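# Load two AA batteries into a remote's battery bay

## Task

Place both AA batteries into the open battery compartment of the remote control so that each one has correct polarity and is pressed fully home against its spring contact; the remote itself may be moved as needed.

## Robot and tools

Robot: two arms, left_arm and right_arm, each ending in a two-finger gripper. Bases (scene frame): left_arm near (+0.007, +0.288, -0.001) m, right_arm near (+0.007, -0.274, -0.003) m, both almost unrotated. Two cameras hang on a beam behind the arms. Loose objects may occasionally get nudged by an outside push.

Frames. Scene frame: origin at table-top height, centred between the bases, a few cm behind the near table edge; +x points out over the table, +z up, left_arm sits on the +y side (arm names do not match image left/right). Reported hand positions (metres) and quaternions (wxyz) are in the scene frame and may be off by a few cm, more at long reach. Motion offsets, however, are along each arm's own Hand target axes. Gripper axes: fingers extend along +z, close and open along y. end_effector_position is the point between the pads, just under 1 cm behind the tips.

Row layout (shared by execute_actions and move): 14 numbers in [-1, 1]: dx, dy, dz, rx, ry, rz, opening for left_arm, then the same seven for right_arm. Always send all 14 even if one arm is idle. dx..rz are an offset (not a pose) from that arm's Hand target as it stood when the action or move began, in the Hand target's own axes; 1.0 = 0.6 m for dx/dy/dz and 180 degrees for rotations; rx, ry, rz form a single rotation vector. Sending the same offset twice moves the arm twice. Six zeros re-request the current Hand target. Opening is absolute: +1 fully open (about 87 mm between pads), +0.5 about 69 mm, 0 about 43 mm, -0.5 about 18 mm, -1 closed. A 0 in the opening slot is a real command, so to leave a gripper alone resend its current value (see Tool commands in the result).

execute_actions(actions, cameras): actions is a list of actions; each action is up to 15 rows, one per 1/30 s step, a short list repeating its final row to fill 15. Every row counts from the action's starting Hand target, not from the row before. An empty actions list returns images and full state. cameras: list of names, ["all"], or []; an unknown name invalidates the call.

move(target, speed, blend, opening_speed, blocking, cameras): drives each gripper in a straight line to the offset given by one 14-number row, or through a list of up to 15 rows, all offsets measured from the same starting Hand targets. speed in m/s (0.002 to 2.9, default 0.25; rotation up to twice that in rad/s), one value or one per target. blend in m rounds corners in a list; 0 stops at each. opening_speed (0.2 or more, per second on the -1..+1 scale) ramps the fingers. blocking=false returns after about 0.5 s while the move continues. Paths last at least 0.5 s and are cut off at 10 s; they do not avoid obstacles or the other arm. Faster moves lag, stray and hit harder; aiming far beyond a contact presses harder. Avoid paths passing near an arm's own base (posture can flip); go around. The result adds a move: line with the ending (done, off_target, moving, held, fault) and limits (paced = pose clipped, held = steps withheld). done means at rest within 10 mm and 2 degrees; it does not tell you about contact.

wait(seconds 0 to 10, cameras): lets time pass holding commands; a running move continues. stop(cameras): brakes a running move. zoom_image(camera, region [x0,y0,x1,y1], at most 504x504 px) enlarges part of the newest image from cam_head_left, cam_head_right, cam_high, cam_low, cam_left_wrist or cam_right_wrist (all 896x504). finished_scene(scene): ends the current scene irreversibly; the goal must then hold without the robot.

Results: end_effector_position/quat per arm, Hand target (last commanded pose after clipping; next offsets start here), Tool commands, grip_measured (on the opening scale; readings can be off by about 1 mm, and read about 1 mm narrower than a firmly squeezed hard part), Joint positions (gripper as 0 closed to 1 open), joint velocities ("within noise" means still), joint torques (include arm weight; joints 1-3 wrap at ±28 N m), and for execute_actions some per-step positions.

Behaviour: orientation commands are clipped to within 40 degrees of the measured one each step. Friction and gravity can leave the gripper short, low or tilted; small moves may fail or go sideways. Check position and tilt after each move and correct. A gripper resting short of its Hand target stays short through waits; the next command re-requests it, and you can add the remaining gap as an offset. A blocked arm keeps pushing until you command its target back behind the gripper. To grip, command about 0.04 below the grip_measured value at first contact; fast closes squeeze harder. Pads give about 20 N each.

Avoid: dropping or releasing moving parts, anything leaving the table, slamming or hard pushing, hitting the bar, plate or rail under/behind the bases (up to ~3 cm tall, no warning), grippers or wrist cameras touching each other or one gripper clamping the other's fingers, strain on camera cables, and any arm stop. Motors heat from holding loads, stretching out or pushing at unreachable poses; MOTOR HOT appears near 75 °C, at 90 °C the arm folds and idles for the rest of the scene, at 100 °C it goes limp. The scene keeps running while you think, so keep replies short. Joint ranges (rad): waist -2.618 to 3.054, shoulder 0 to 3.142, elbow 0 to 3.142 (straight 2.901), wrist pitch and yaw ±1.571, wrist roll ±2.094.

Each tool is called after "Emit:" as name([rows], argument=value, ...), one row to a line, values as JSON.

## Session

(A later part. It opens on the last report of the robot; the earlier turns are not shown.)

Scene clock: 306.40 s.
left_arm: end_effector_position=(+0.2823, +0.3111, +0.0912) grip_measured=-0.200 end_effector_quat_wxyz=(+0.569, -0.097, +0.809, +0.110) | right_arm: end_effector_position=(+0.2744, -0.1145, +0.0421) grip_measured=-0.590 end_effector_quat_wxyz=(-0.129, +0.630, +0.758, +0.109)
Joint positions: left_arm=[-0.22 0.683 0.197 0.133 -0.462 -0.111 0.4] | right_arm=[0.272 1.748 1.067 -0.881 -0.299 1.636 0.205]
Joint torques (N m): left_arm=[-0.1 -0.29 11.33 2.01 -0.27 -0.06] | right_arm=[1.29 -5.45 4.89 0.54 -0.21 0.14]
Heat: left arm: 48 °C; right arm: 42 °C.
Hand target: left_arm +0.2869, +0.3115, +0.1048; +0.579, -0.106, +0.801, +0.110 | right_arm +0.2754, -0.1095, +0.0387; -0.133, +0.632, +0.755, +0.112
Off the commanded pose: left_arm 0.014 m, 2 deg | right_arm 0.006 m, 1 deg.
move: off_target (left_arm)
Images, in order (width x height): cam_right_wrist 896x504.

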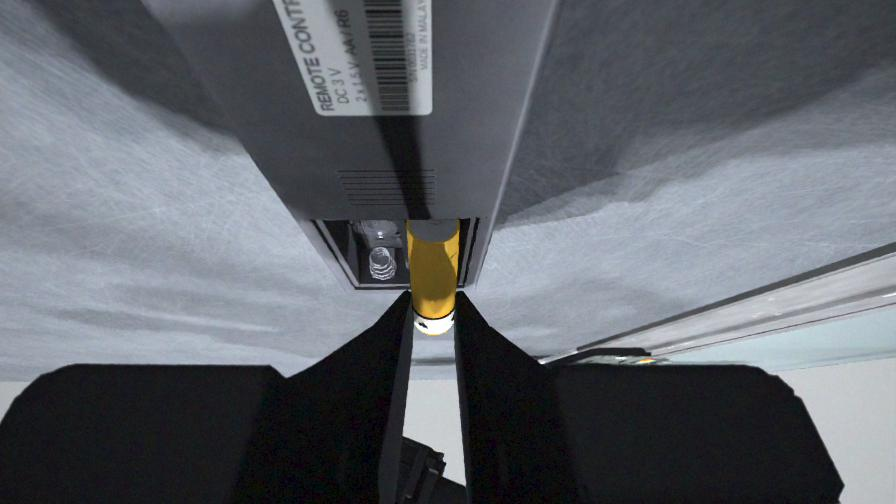

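Emit:
move(target=[0,0,0,0,0,0,-0.2, 0.0012,-0.0012,0.011,0,0,0,-0.63], speed=0.05, cameras=["cam_right_wrist","cam_low"])

Emit:
zoom_image(camera="cam_right_wrist", region=[320, 120, 560, 360])

Scene clock: 316.03 s.
left_arm: end_effector_position=(+0.2823, +0.3111, +0.0912) grip_measured=-0.200 end_effector_quat_wxyz=(+0.569, -0.097, +0.809, +0.110) | right_arm: end_effector_position=(+0.2742, -0.1119, +0.0399) grip_measured=-0.590 end_effector_quat_wxyz=(-0.130, +0.630, +0.757, +0.114)
Joint positions: left_arm=[-0.22 0.683 0.197 0.133 -0.462 -0.111 0.4] | right_arm=[0.276 1.748 1.054 -0.86 -0.305 1.644 0.205]
Joint torques (N m): left_arm=[-0.14 -0.31 11.41 2.02 -0.26 -0.06] | right_arm=[1.69 -4.74 4.64 0.6 -0.18 0.16]
Heat: left arm: 48 °C; right arm: 42 °C.
Hand target: left_arm +0.2869, +0.3115, +0.1048; +0.579, -0.106, +0.801, +0.110 | right_arm +0.2742, -0.1068, +0.0327; -0.133, +0.632, +0.755, +0.112
Off the commanded pose: left_arm 0.014 m, 2 deg | right_arm 0.009 m, 0 deg.
move: off_target (left_arm)
Images, in order (width x height): cam_low 896x504, cam_right_wrist 896x504.

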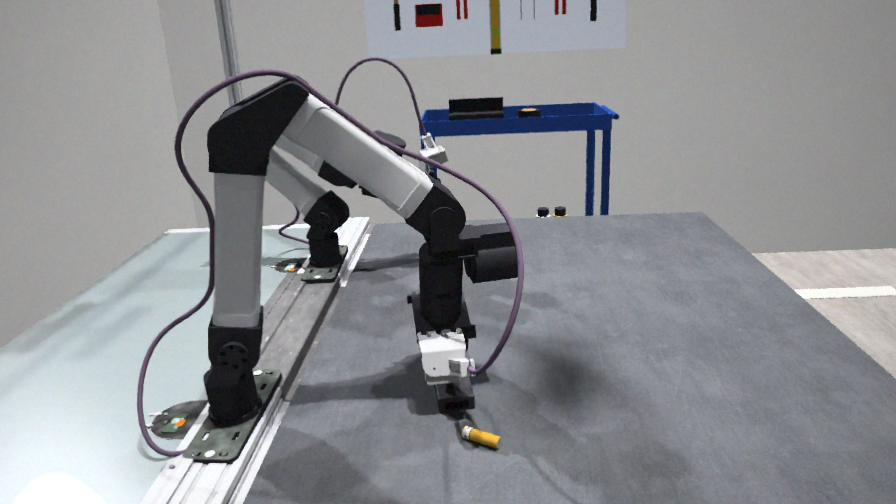

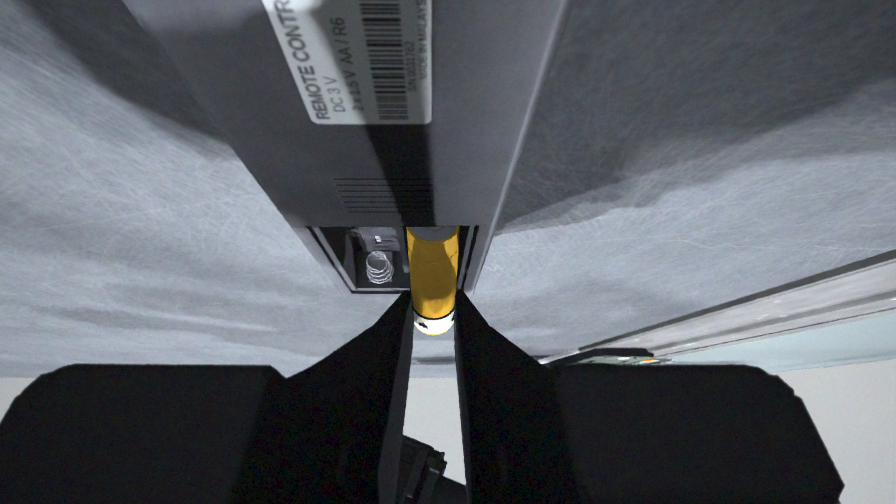

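Scaled by 2.100 from the camera's 896x504 image, which has a finer 1280x720 frame.

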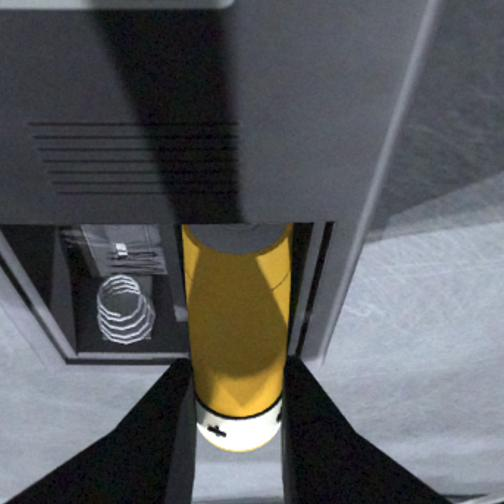

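Emit:
move(target=[0,0,0,0,0,0,-0.2, 0,0,0.004,0,0,0,-0.42], speed=0.05, opening_speed=0.5, cameras=["cam_right_wrist"])

Emit:
zoom_image(camera="cam_right_wrist", region=[320, 120, 560, 360])

Scene clock: 341.83 s.
left_arm: end_effector_position=(+0.2823, +0.3111, +0.0912) grip_measured=-0.200 end_effector_quat_wxyz=(+0.569, -0.097, +0.809, +0.110) | right_arm: end_effector_position=(+0.2750, -0.1094, +0.0381) grip_measured=-0.420 end_effector_quat_wxyz=(-0.130, +0.629, +0.757, +0.117)
Joint positions: left_arm=[-0.22 0.683 0.197 0.133 -0.462 -0.111 0.4] | right_arm=[0.281 1.754 1.05 -0.845 -0.309 1.649 0.29]
Joint torques (N m): left_arm=[-0.16 -0.23 11.43 2.03 -0.26 -0.05] | right_arm=[1.43 -4.92 4.36 0.58 -0.09 0.13]
Heat: left arm: 49 °C; right arm: 41 °C.
Hand target: left_arm +0.2869, +0.3115, +0.1048; +0.579, -0.106, +0.801, +0.110 | right_arm +0.2741, -0.1059, +0.0305; -0.133, +0.632, +0.755, +0.112
Off the commanded pose: left_arm 0.014 m, 2 deg | right_arm 0.008 m, 1 deg.
move: off_target (left_arm)
Images, in order (width x height): cam_right_wrist 896x504.

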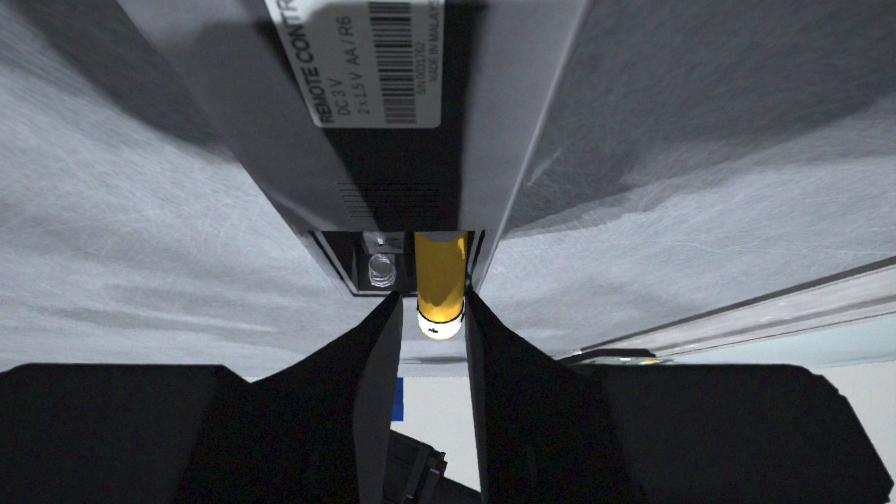

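Scaled by 2.100 from the camera's 896x504 image, which has a finer 1280x720 frame.

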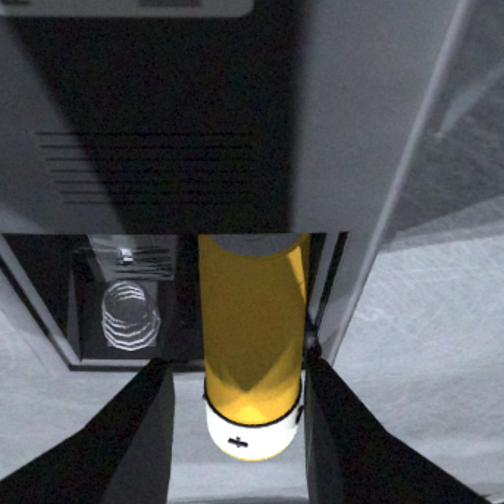

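Emit:
move([
  [0,0,0,0,0,0,-0.2, 0,0,-0.08,0,0,0,-0.42],
  [0,0,0,0,0,0,-0.2, 0.0702,0,-0.0809,0,-0.25,0,-0.42],
  [0,0,0,0,0,0,-0.2, 0.0702,0,-0.0809,0,-0.25,0,-0.83],
], speed=[0.08,0.2,0.1], cameras=["cam_right_wrist"])

Emit:
zoom_image(camera="cam_right_wrist", region=[320, 100, 560, 320])

Scene clock: 360.40 s.
left_arm: end_effector_position=(+0.2823, +0.3111, +0.0912) grip_measured=-0.200 end_effector_quat_wxyz=(+0.569, -0.097, +0.809, +0.110) | right_arm: end_effector_position=(+0.2663, -0.0864, +0.0886) grip_measured=-0.829 end_effector_quat_wxyz=(+0.142, +0.601, +0.776, -0.127)
Joint positions: left_arm=[-0.22 0.683 0.197 0.133 -0.462 -0.111 0.4] | right_arm=[0.743 1.925 1.563 -1.448 0.355 2.077 0.085]
Joint torques (N m): left_arm=[-0.14 -0.28 11.33 2.01 -0.25 -0.06] | right_arm=[0.92 -6.48 7.66 -0.23 0.42 0.15]
Heat: left arm: 49 °C; right arm: 41 °C.
Hand target: left_arm +0.2869, +0.3115, +0.1048; +0.579, -0.106, +0.801, +0.110 | right_arm +0.2699, -0.0833, +0.0905; +0.166, +0.627, +0.749, -0.138
Off the commanded pose: left_arm 0.014 m, 2 deg | right_arm 0.005 m, 5 deg.
joint sent to its limit (right arm) — joint 6 (wrist roll), upper limit. The joint targets are off in orientation, not in position.
move: off_target (left_arm, right_arm); target 3's new opening was sent with right_arm's hand 0.005 m and 5 deg from that target
Images, in order (width x height): cam_right_wrist 896x504.

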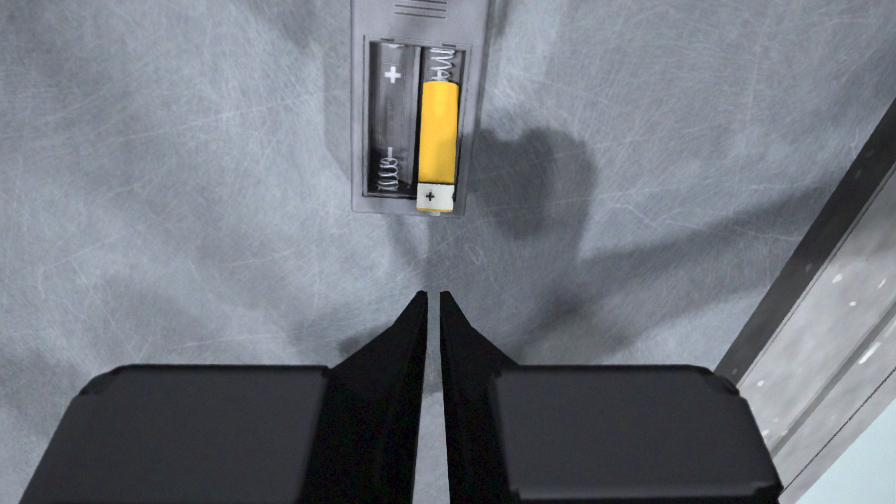

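Scaled by 2.100 from the camera's 896x504 image, which has a finer 1280x720 frame.

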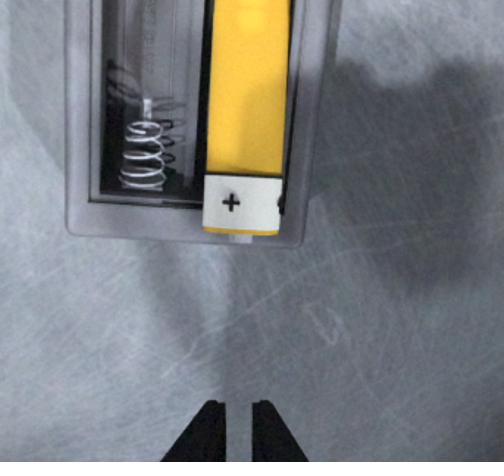

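Emit:
move(target=[0,0,0,0,0,0,-0.2, -0.0105,0,0.0317,0,0,0,-0.83], speed=0.1, cameras=["cam_right_wrist"])

Emit:
zoom_image(camera="cam_right_wrist", region=[320, 100, 560, 320])

Scene clock: 397.83 s.
left_arm: end_effector_position=(+0.2823, +0.3111, +0.0912) grip_measured=-0.200 end_effector_quat_wxyz=(+0.569, -0.097, +0.809, +0.110) | right_arm: end_effector_position=(+0.2673, -0.0981, +0.0780) grip_measured=-0.829 end_effector_quat_wxyz=(+0.147, +0.606, +0.769, -0.140)
Joint positions: left_arm=[-0.22 0.683 0.197 0.133 -0.462 -0.111 0.4] | right_arm=[0.722 1.925 1.516 -1.422 0.373 2.077 0.085]
Joint torques (N m): left_arm=[-0.17 -0.36 11.43 2.02 -0.27 -0.06] | right_arm=[0.21 -7.9 4.82 0.13 0.44 0.15]
Heat: left arm: 50 °C; right arm: 45 °C.
Hand target: left_arm +0.2869, +0.3115, +0.1048; +0.579, -0.106, +0.801, +0.110 | right_arm +0.2723, -0.0969, +0.0759; +0.166, +0.627, +0.749, -0.138
Off the commanded pose: left_arm 0.014 m, 2 deg | right_arm 0.006 m, 4 deg.
joint sent to its limit (right arm) — joint 6 (wrist roll), upper limit. The joint targets are off in orientation, not in position.
move: off_target (left_arm, right_arm)
Images, in order (width x height): cam_right_wrist 896x504.

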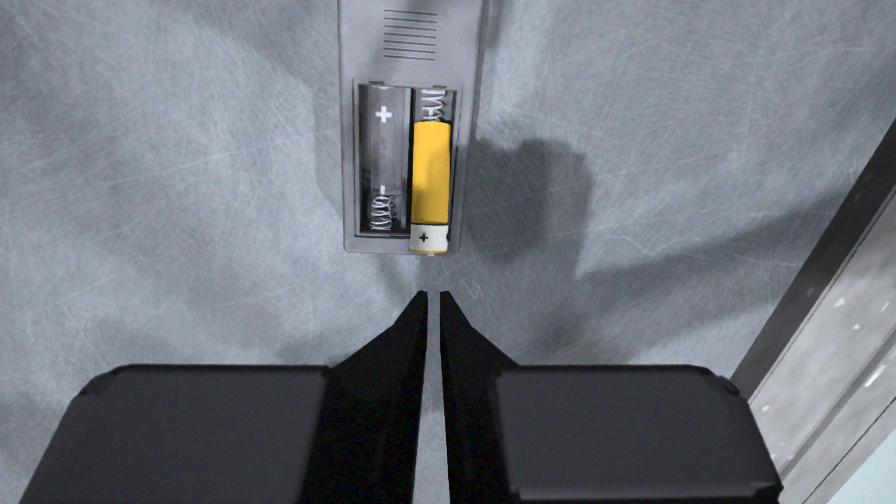

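Scaled by 2.100 from the camera's 896x504 image, which has a finer 1280x720 frame.

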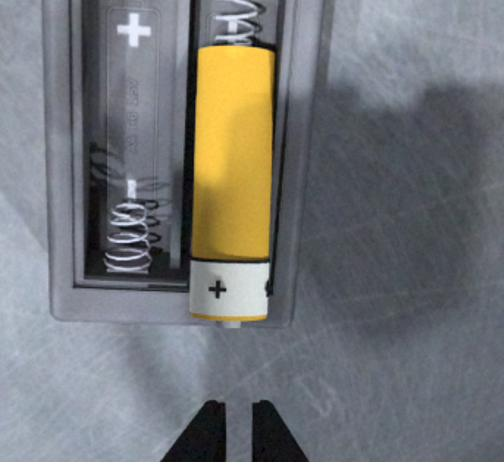

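Emit:
move(target=[0,0,0,0,0,0,-0.2, 0.004,0.003,0.0233,0,0,0,-0.83], speed=0.08, cameras=["cam_right_wrist"])

Emit:
zoom_image(camera="cam_right_wrist", region=[320, 120, 560, 340])

Scene clock: 421.77 s.
left_arm: end_effector_position=(+0.2823, +0.3111, +0.0912) grip_measured=-0.200 end_effector_quat_wxyz=(+0.569, -0.097, +0.809, +0.110) | right_arm: end_effector_position=(+0.2701, -0.1010, +0.0668) grip_measured=-0.829 end_effector_quat_wxyz=(+0.151, +0.609, +0.766, -0.137)
Joint positions: left_arm=[-0.22 0.683 0.197 0.133 -0.462 -0.111 0.4] | right_arm=[0.713 1.925 1.472 -1.369 0.38 2.077 0.085]
Joint torques (N m): left_arm=[-0.2 -0.35 11.41 2.01 -0.26 -0.05] | right_arm=[0.14 -7.09 4.77 0.14 0.43 0.16]
Heat: left arm: 51 °C; right arm: 43 °C.
Hand target: left_arm +0.2869, +0.3115, +0.1048; +0.579, -0.106, +0.801, +0.110 | right_arm +0.2748, -0.1002, +0.0623; +0.167, +0.627, +0.749, -0.138
Off the commanded pose: left_arm 0.014 m, 2 deg | right_arm 0.007 m, 3 deg.
joint sent to its limit (right arm) — joint 6 (wrist roll), upper limit. The joint targets still meet the commanded pose.
move: off_target (left_arm, right_arm)
Images, in order (width x height): cam_right_wrist 896x504.

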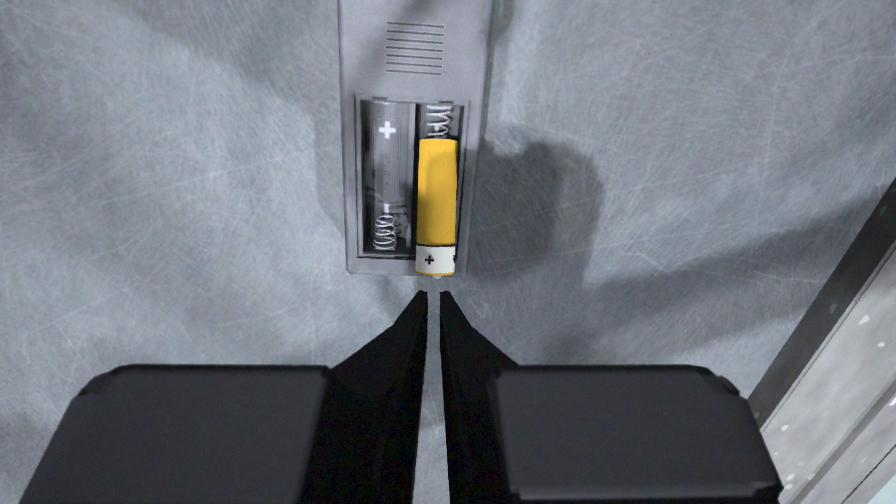

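Scaled by 2.100 from the camera's 896x504 image, which has a finer 1280x720 frame.

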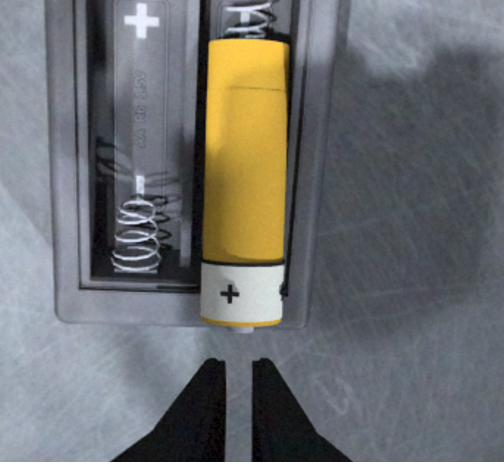

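Emit:
move(target=[0,0,0,0,0,0,-0.2, 0.0117,-0.001,0.022,0,0,0,-0.83], speed=0.06, cameras=["cam_right_wrist"])

Emit:
zoom_image(camera="cam_right_wrist", region=[320, 120, 560, 340])

Scene clock: 429.30 s.
left_arm: end_effector_position=(+0.2823, +0.3111, +0.0912) grip_measured=-0.200 end_effector_quat_wxyz=(+0.569, -0.097, +0.809, +0.110) | right_arm: end_effector_position=(+0.2700, -0.1006, +0.0534) grip_measured=-0.829 end_effector_quat_wxyz=(+0.151, +0.610, +0.766, -0.135)
Joint positions: left_arm=[-0.22 0.683 0.197 0.133 -0.462 -0.111 0.4] | right_arm=[0.713 1.931 1.427 -1.312 0.381 2.077 0.085]
Joint velocities: left_arm=[-0.002 -0.007 -0.012 -0.154 -0.022 -0.007 -0.004] | right_arm=[within noise]
Joint torques (N m): left_arm=[-0.13 -0.25 11.43 2.01 -0.27 -0.06] | right_arm=[0.27 -6.54 4.77 0.15 0.42 0.15]
Heat: left arm: 51 °C; right arm: 42 °C.
Hand target: left_arm +0.2869, +0.3115, +0.1048; +0.579, -0.106, +0.801, +0.110 | right_arm +0.2741, -0.0996, +0.0474; +0.167, +0.627, +0.749, -0.138
Off the commanded pose: left_arm 0.014 m, 2 deg | right_arm 0.007 m, 3 deg.
joint sent to its limit (right arm) — joint 6 (wrist roll), upper limit. The joint targets still meet the commanded pose.
move: off_target (left_arm, right_arm)
Images, in order (width x height): cam_right_wrist 896x504.

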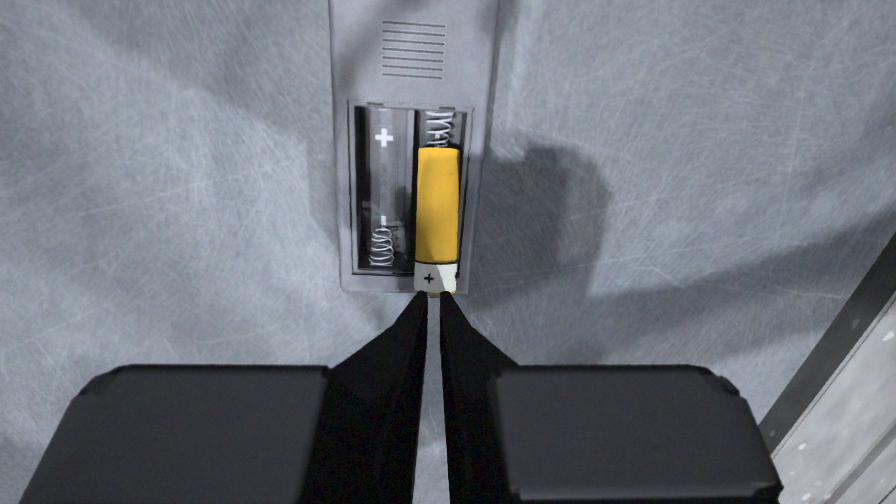

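Scaled by 2.100 from the camera's 896x504 image, which has a finer 1280x720 frame.

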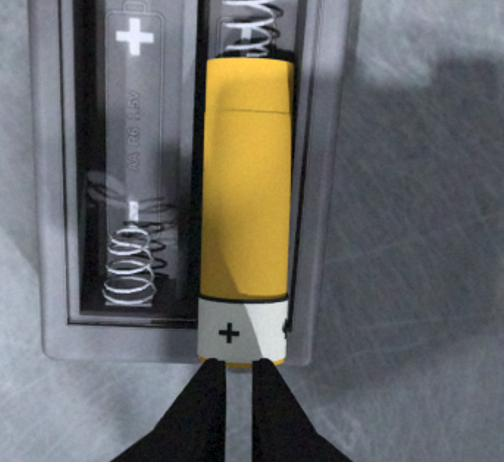

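Emit:
move(target=[0,0,0,0,0,0,-0.2, 0.002,-0.001,0.025,0,0,0,-0.83], speed=0.05, cameras=["cam_right_wrist"])

Emit:
zoom_image(camera="cam_right_wrist", region=[320, 120, 560, 340])

Scene clock: 434.77 s.
left_arm: end_effector_position=(+0.2823, +0.3111, +0.0912) grip_measured=-0.200 end_effector_quat_wxyz=(+0.569, -0.097, +0.809, +0.110) | right_arm: end_effector_position=(+0.2705, -0.1038, +0.0498) grip_measured=-0.829 end_effector_quat_wxyz=(+0.156, +0.610, +0.765, -0.136)
Joint positions: left_arm=[-0.22 0.683 0.197 0.133 -0.462 -0.111 0.4] | right_arm=[0.71 1.929 1.408 -1.296 0.392 2.077 0.085]
Joint torques (N m): left_arm=[-0.16 -0.31 11.4 2.01 -0.27 -0.06] | right_arm=[-0.49 -5.98 2.11 0.48 0.38 0.15]
Heat: left arm: 51 °C; right arm: 42 °C.
Hand target: left_arm +0.2869, +0.3115, +0.1048; +0.579, -0.106, +0.801, +0.110 | right_arm +0.2744, -0.1048, +0.0332; +0.166, +0.627, +0.749, -0.138
Off the commanded pose: left_arm 0.014 m, 2 deg | right_arm 0.017 m, 3 deg.
joint sent to its limit (right arm) — joint 6 (wrist roll), upper limit. The joint targets still meet the commanded pose.
move: off_target (left_arm, right_arm)
Images, in order (width x height): cam_right_wrist 896x504.

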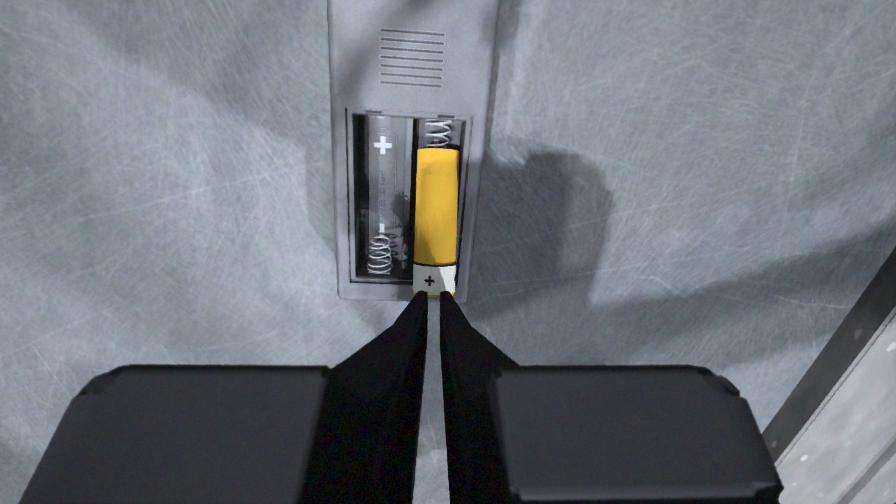

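Scaled by 2.100 from the camera's 896x504 image, which has a finer 1280x720 frame.

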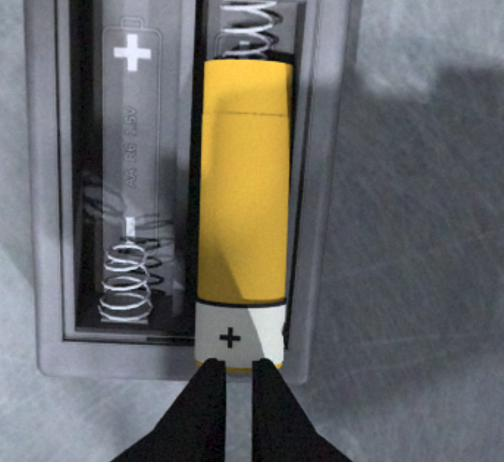

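Emit:
move(target=[0,0,0,0,0,0,-0.2, 0,0,0.02,0,0,0,-0.83], speed=0.05, cameras=["cam_right_wrist"])

Emit:
zoom_image(camera="cam_right_wrist", region=[320, 120, 560, 340])

Scene clock: 440.63 s.
left_arm: end_effector_position=(+0.2823, +0.3111, +0.0912) grip_measured=-0.200 end_effector_quat_wxyz=(+0.569, -0.097, +0.809, +0.110) | right_arm: end_effector_position=(+0.2708, -0.1053, +0.0483) grip_measured=-0.829 end_effector_quat_wxyz=(+0.160, +0.612, +0.763, -0.128)
Joint positions: left_arm=[-0.22 0.683 0.197 0.133 -0.462 -0.111 0.4] | right_arm=[0.708 1.91 1.379 -1.267 0.396 2.077 0.085]
Joint torques (N m): left_arm=[-0.1 -0.28 11.4 2.03 -0.25 -0.06] | right_arm=[-1.35 -4.01 1.18 0.64 0.43 0.15]
Heat: left arm: 51 °C; right arm: 41 °C.
Hand target: left_arm +0.2869, +0.3115, +0.1048; +0.579, -0.106, +0.801, +0.110 | right_arm +0.2754, -0.1098, +0.0223; +0.166, +0.627, +0.749, -0.138
Off the commanded pose: left_arm 0.014 m, 2 deg | right_arm 0.027 m, 3 deg.
joint sent to its limit (right arm) — joint 6 (wrist roll), upper limit. The joint targets still meet the commanded pose.
move: off_target (left_arm, right_arm)
Images, in order (width x height): cam_right_wrist 896x504.

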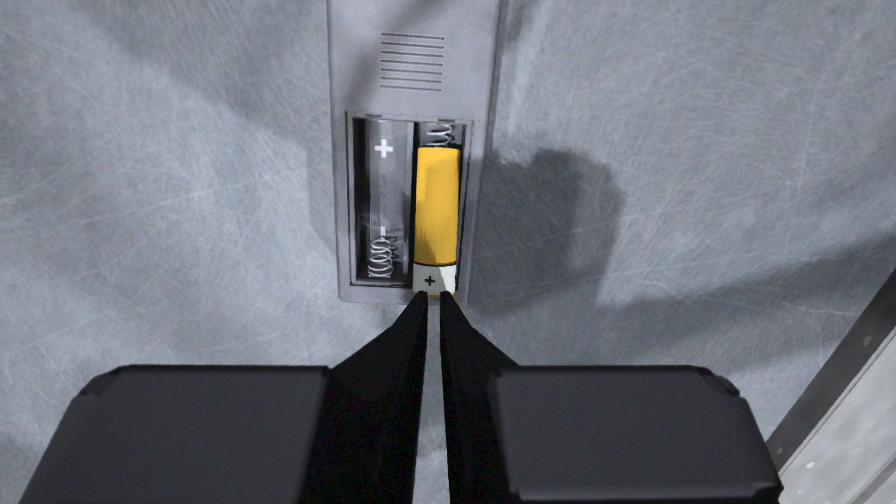

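Scaled by 2.100 from the camera's 896x504 image, which has a finer 1280x720 frame.

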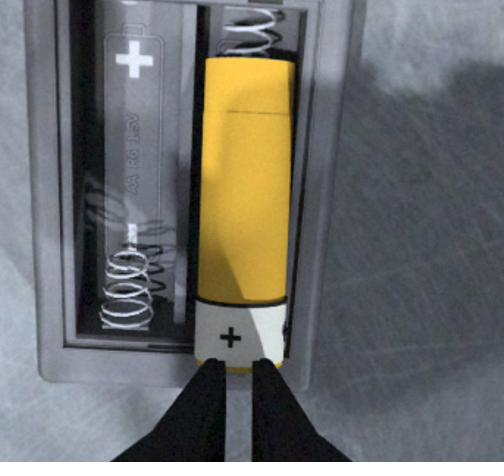

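Emit:
move(target=[0,0,0,0,0,0,-0.2, -0.004,0,0.025,0,0,0,-0.83], speed=0.05, cameras=["cam_right_wrist"])

Emit:
zoom_image(camera="cam_right_wrist", region=[320, 120, 560, 340])

Scene clock: 443.90 s.
left_arm: end_effector_position=(+0.2823, +0.3111, +0.0912) grip_measured=-0.200 end_effector_quat_wxyz=(+0.569, -0.097, +0.809, +0.110) | right_arm: end_effector_position=(+0.2731, -0.1116, +0.0380) grip_measured=-0.830 end_effector_quat_wxyz=(+0.161, +0.623, +0.756, -0.121)
Joint positions: left_arm=[-0.22 0.683 0.197 0.133 -0.462 -0.111 0.4] | right_arm=[0.687 1.898 1.323 -1.204 0.397 2.078 0.085]
Joint torques (N m): left_arm=[-0.13 -0.31 11.37 2.02 -0.26 -0.05] | right_arm=[-1.17 -2.55 1.65 0.59 0.54 0.08]
Heat: left arm: 51 °C; right arm: 41 °C.
Hand target: left_arm +0.2869, +0.3115, +0.1048; +0.579, -0.106, +0.801, +0.110 | right_arm +0.2769, -0.1182, +0.0097; +0.166, +0.627, +0.749, -0.138
Off the commanded pose: left_arm 0.014 m, 2 deg | right_arm 0.029 m, 2 deg.
move: off_target (left_arm, right_arm)
Images, in order (width x height): cam_right_wrist 896x504.

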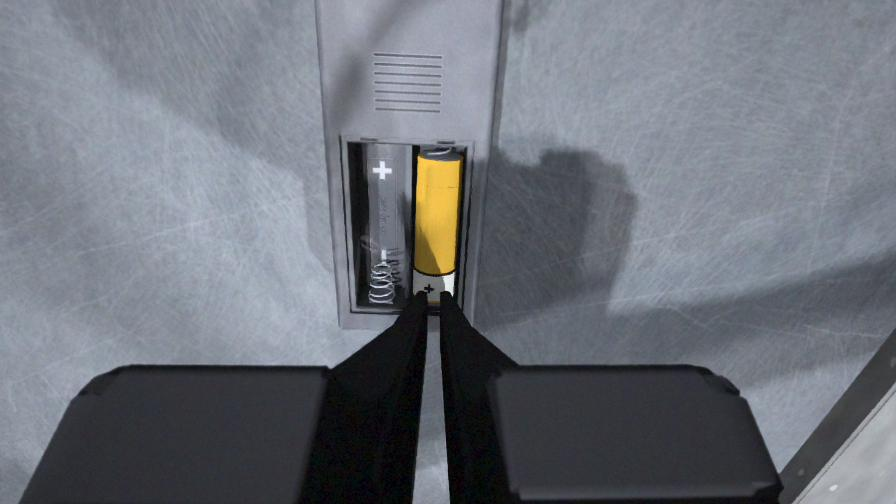

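Scaled by 2.100 from the camera's 896x504 image, which has a finer 1280x720 frame.

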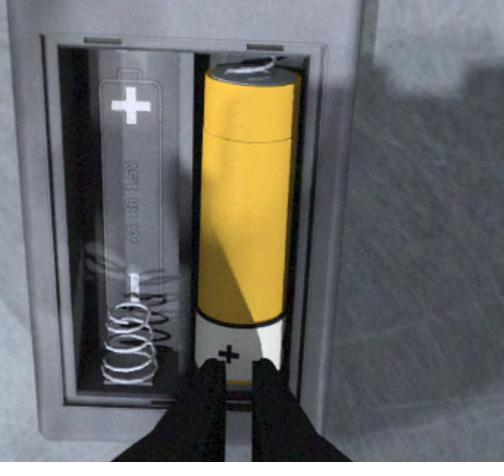

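Emit:
move(target=[0,0,0,0,0,0,-0.2, -0.006,0,0.016,0,0,0,-0.83], speed=0.05, cameras=["cam_right_wrist"])

Emit:
zoom_image(camera="cam_right_wrist", region=[320, 120, 560, 340])

Scene clock: 449.17 s.
left_arm: end_effector_position=(+0.2823, +0.3111, +0.0912) grip_measured=-0.200 end_effector_quat_wxyz=(+0.569, -0.097, +0.809, +0.110) | right_arm: end_effector_position=(+0.2744, -0.1131, +0.0365) grip_measured=-0.830 end_effector_quat_wxyz=(+0.158, +0.627, +0.755, -0.113)
Joint positions: left_arm=[-0.22 0.683 0.197 0.133 -0.462 -0.111 0.4] | right_arm=[0.676 1.886 1.304 -1.18 0.39 2.071 0.085]
Joint torques (N m): left_arm=[-0.14 -0.29 11.37 2.02 -0.26 -0.05] | right_arm=[-2 -1.88 0.43 0.72 0.68 -0.05]
Heat: left arm: 51 °C; right arm: 40 °C.
Hand target: left_arm +0.2869, +0.3115, +0.1048; +0.579, -0.106, +0.801, +0.110 | right_arm +0.2782, -0.1253, +0.0026; +0.167, +0.627, +0.749, -0.138
Off the commanded pose: left_arm 0.014 m, 2 deg | right_arm 0.036 m, 3 deg.
move: off_target (left_arm, right_arm)
Images, in order (width x height): cam_right_wrist 896x504.

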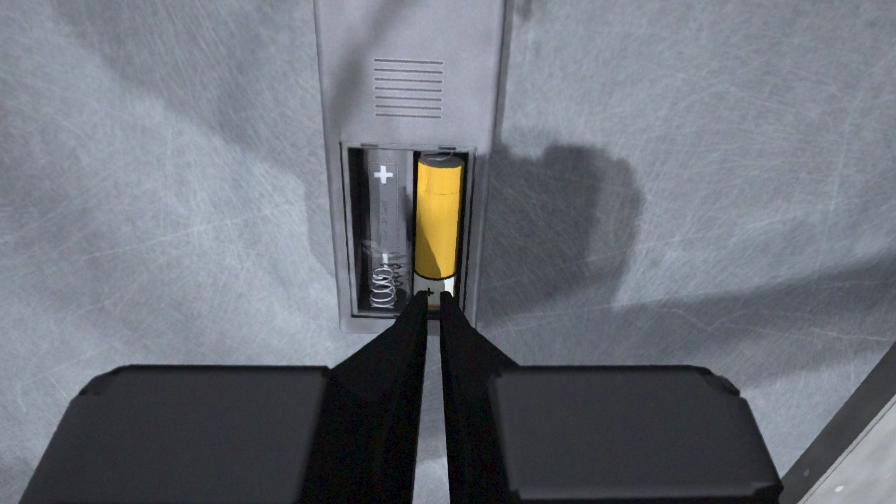

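Scaled by 2.100 from the camera's 896x504 image, which has a finer 1280x720 frame.

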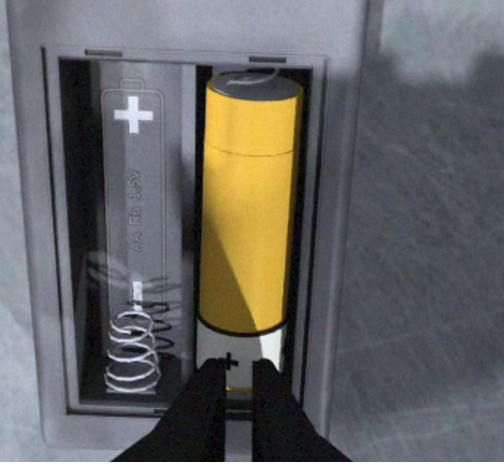

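Emit:
move([
  [0,0,0,0,0,0,-0.2, -0.0047,-0.0027,-0.0602,0,0,0,-0.83],
  [0,0,0,0,0,0,-0.2, -0.0047,-0.0027,-0.125,0,0,0,-0.83],
], speed=[0.06,0.12], cameras=["cam_right_wrist"])

Emit:
zoom_image(camera="cam_right_wrist", region=[320, 60, 500, 270])

Scene clock: 462.10 s.
left_arm: end_effector_position=(+0.2823, +0.3111, +0.0912) grip_measured=-0.200 end_effector_quat_wxyz=(+0.569, -0.097, +0.809, +0.110) | right_arm: end_effector_position=(+0.2698, -0.1022, +0.0697) grip_measured=-0.830 end_effector_quat_wxyz=(+0.156, +0.609, +0.767, -0.133)
Joint positions: left_arm=[-0.22 0.683 0.197 0.133 -0.462 -0.111 0.4] | right_arm=[0.716 1.909 1.463 -1.365 0.389 2.077 0.085]
Joint torques (N m): left_arm=[-0.12 -0.32 11.4 2.01 -0.25 -0.05] | right_arm=[0.96 -6.58 7.42 -0.23 0.24 0.14]
Heat: left arm: 51 °C; right arm: 40 °C.
Hand target: left_arm +0.2869, +0.3115, +0.1048; +0.579, -0.106, +0.801, +0.110 | right_arm +0.2713, -0.0970, +0.0718; +0.166, +0.626, +0.749, -0.138
Off the commanded pose: left_arm 0.014 m, 2 deg | right_arm 0.006 m, 3 deg.
joint sent to its limit (right arm) — joint 6 (wrist roll), upper limit. The joint targets are off in orientation, not in position.
move: off_target (left_arm, right_arm)
Images, in order (width x height): cam_right_wrist 896x504.

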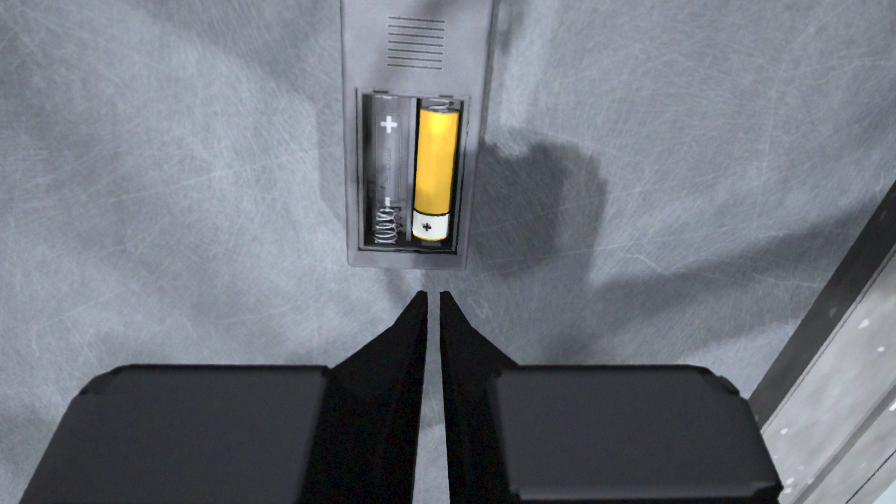

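Scaled by 2.400 from the camera's 896x504 image, which has a finer 1280x720 frame.

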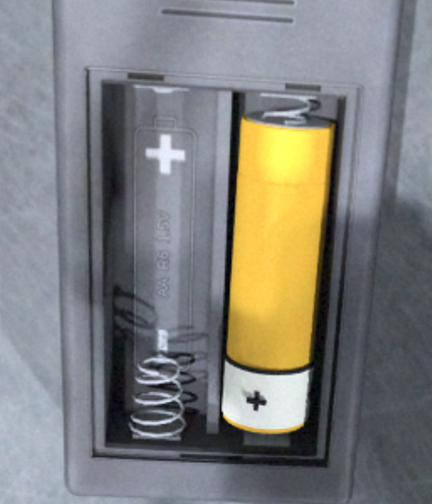

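Emit:
move(target=[0,0,0,0,0,0,-0.2, -0.3955,0.0422,0.1142,-0.0568,0.1310,-0.2564,-0.25], speed=0.25, cameras=["cam_right_wrist"])

Scene clock: 478.97 s.
left_arm: end_effector_position=(+0.2823, +0.3111, +0.0912) grip_measured=-0.200 end_effector_quat_wxyz=(+0.569, -0.097, +0.809, +0.110) | right_arm: end_effector_position=(+0.3356, -0.3354, +0.1074) grip_measured=-0.250 end_effector_quat_wxyz=(+0.002, +0.293, +0.956, -0.005)
Joint positions: left_arm=[-0.22 0.683 0.197 0.133 -0.462 -0.111 0.4] | right_arm=[-0.165 1.956 1.727 -1.336 0.053 0.403 0.375]
Joint torques (N m): left_arm=[-0.17 -0.32 11.37 2.02 -0.27 -0.04] | right_arm=[0.94 -7.35 8.25 0.26 -0.02 -0.14]
Heat: left arm: 52 °C; right arm: 42 °C.
Hand target: left_arm +0.2869, +0.3115, +0.1048; +0.579, -0.106, +0.801, +0.110 | right_arm +0.3393, -0.3327, +0.1099; +0.001, +0.283, +0.959, +0.001
Off the commanded pose: left_arm 0.014 m, 2 deg | right_arm 0.005 m, 1 deg.
move: off_target (left_arm)
Images, in order (width x height): cam_right_wrist 896x504.

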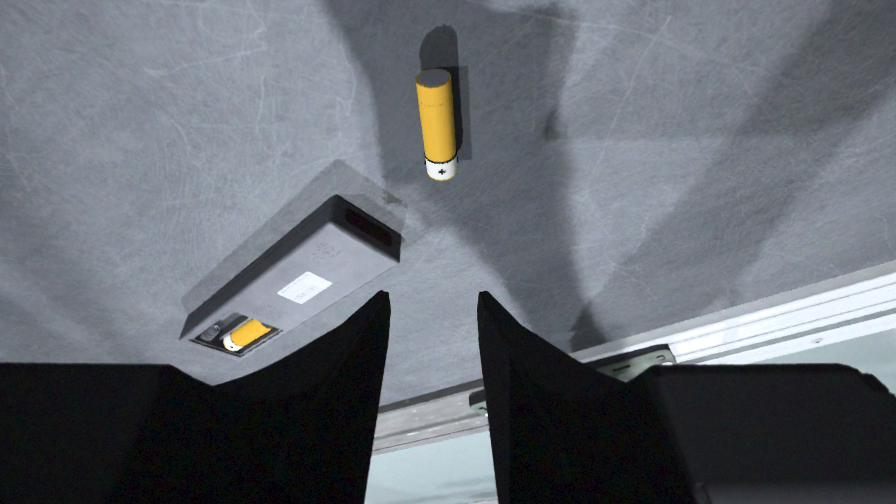

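Emit:
move(target=[0,0,0,0,0,0,-0.2, 0,-0.0022,0.1248,0,0,-0.0167,-0.25], speed=0.2, cameras=["cam_right_wrist"])

Emit:
zoom_image(camera="cam_right_wrist", region=[330, 150, 540, 370])

Scene clock: 496.47 s.
left_arm: end_effector_position=(+0.2823, +0.3111, +0.0912) grip_measured=-0.200 end_effector_quat_wxyz=(+0.569, -0.097, +0.809, +0.110) | right_arm: end_effector_position=(+0.3349, -0.3346, +0.0391) grip_measured=-0.250 end_effector_quat_wxyz=(-0.004, +0.264, +0.964, -0.005)
Joint positions: left_arm=[-0.22 0.683 0.197 0.133 -0.462 -0.111 0.4] | right_arm=[-0.165 2 1.513 -1.09 0.053 0.344 0.375]
Joint torques (N m): left_arm=[-0.14 -0.32 11.37 2.02 -0.25 -0.05] | right_arm=[0.29 -8.17 5.46 0.55 -0.04 -0.12]
Heat: left arm: 52 °C; right arm: 45 °C.
Hand target: left_arm +0.2869, +0.3115, +0.1048; +0.579, -0.106, +0.801, +0.110 | right_arm +0.3387, -0.3338, +0.0351; +0.001, +0.258, +0.966, +0.001
Off the commanded pose: left_arm 0.014 m, 2 deg | right_arm 0.006 m, 1 deg.
move: off_target (left_arm)
Images, in order (width x height): cam_right_wrist 896x504.

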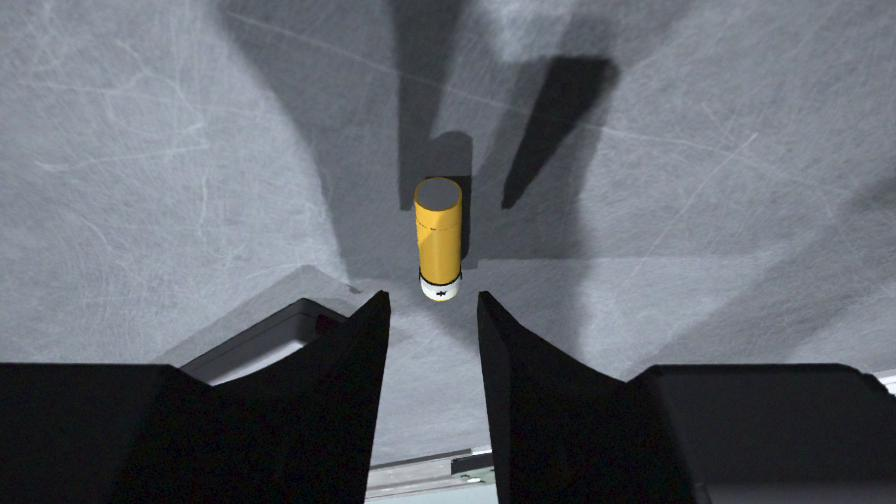

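Scaled by 2.291 from the camera's 896x504 image, which has a finer 1280x720 frame.

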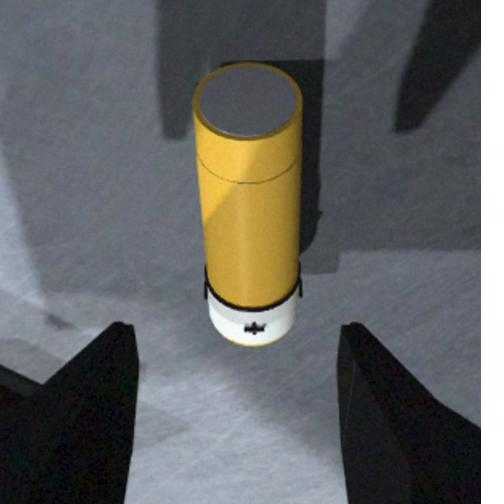

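Emit:
move(target=[0,0,0,0,0,0,-0.2, 0.005,-0.0042,0.025,0,0,-0.01,-0.25], speed=0.1, cameras=["cam_right_wrist"])

Emit:
zoom_image(camera="cam_right_wrist", region=[330, 180, 540, 400])

Scene clock: 506.30 s.
left_arm: end_effector_position=(+0.2823, +0.3111, +0.0912) grip_measured=-0.200 end_effector_quat_wxyz=(+0.569, -0.097, +0.809, +0.110) | right_arm: end_effector_position=(+0.3325, -0.3356, +0.0261) grip_measured=-0.250 end_effector_quat_wxyz=(+0.000, +0.249, +0.968, -0.005)
Joint positions: left_arm=[-0.22 0.683 0.197 0.133 -0.462 -0.111 0.4] | right_arm=[-0.167 2 1.461 -1.03 0.053 0.311 0.375]
Joint torques (N m): left_arm=[-0.14 -0.32 11.47 2.01 -0.26 -0.06] | right_arm=[0.28 -7.69 5.09 0.53 -0.04 -0.15]
Heat: left arm: 52 °C; right arm: 44 °C.
Hand target: left_arm +0.2869, +0.3115, +0.1048; +0.579, -0.106, +0.801, +0.110 | right_arm +0.3349, -0.3345, +0.0201; +0.001, +0.243, +0.970, +0.000
Off the commanded pose: left_arm 0.014 m, 2 deg | right_arm 0.007 m, 1 deg.
move: off_target (left_arm)
Images, in order (width x height): cam_right_wrist 896x504.

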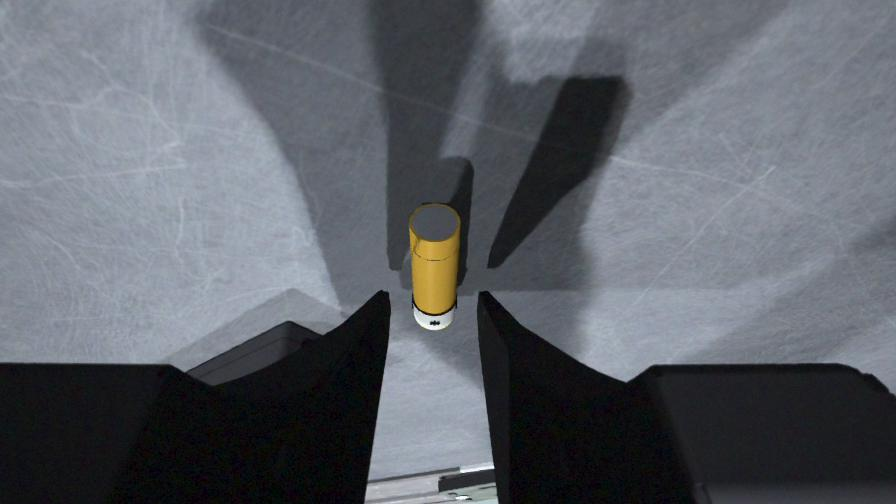

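Scaled by 2.291 from the camera's 896x504 image, which has a finer 1280x720 frame.

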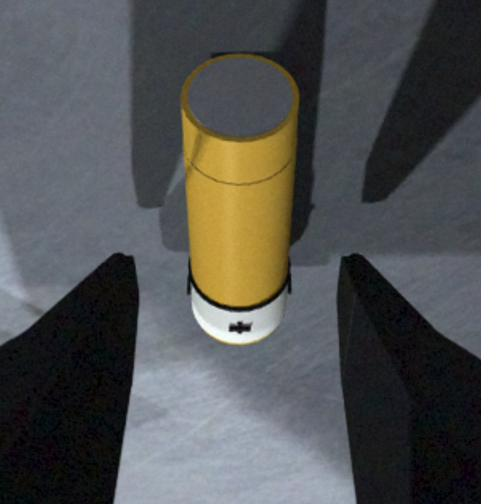

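Emit:
move([
  [0,0,0,0,0,0,-0.2, 0.005,0,0.0075,0,0,0,-0.25],
  [0,0,0,0,0,0,-0.2, 0.005,0,0.0075,0,0,0,-0.65],
], speed=0.06, opening_speed=0.6, cameras=["cam_right_wrist"])

Emit:
zoom_image(camera="cam_right_wrist", region=[330, 180, 540, 400])

Scene clock: 519.00 s.
left_arm: end_effector_position=(+0.2823, +0.3111, +0.0912) grip_measured=-0.200 end_effector_quat_wxyz=(+0.569, -0.097, +0.809, +0.110) | right_arm: end_effector_position=(+0.3296, -0.3347, +0.0201) grip_measured=-0.590 end_effector_quat_wxyz=(-0.002, +0.249, +0.968, -0.005)
Joint positions: left_arm=[-0.22 0.683 0.197 0.133 -0.462 -0.111 0.4] | right_arm=[-0.167 2 1.435 -1.009 0.053 0.311 0.205]
Joint torques (N m): left_arm=[-0.16 -0.29 11.41 2 -0.26 -0.06] | right_arm=[0.46 -8.05 5.04 0.58 -0.03 -0.13]
Heat: left arm: 52 °C; right arm: 43 °C.
Hand target: left_arm +0.2869, +0.3115, +0.1048; +0.579, -0.106, +0.801, +0.110 | right_arm +0.3322, -0.3331, +0.0156; +0.001, +0.243, +0.970, +0.001
Off the commanded pose: left_arm 0.014 m, 2 deg | right_arm 0.005 m, 1 deg.
move: off_target (left_arm)
Images, in order (width x height): cam_right_wrist 896x504.

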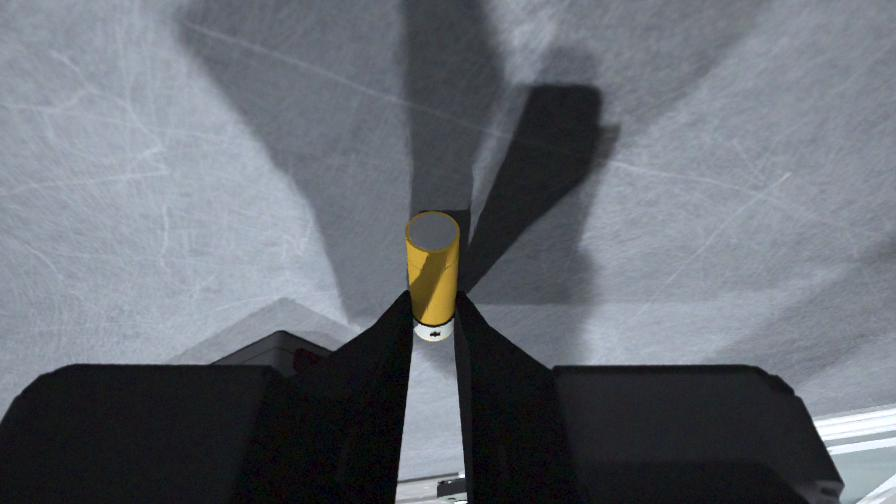

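Scaled by 2.291 from the camera's 896x504 image, which has a finer 1280x720 frame.

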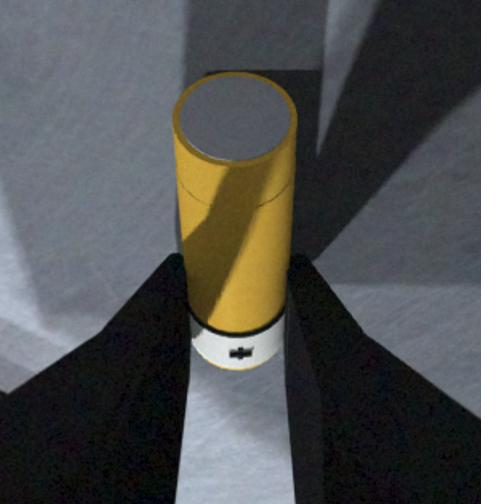

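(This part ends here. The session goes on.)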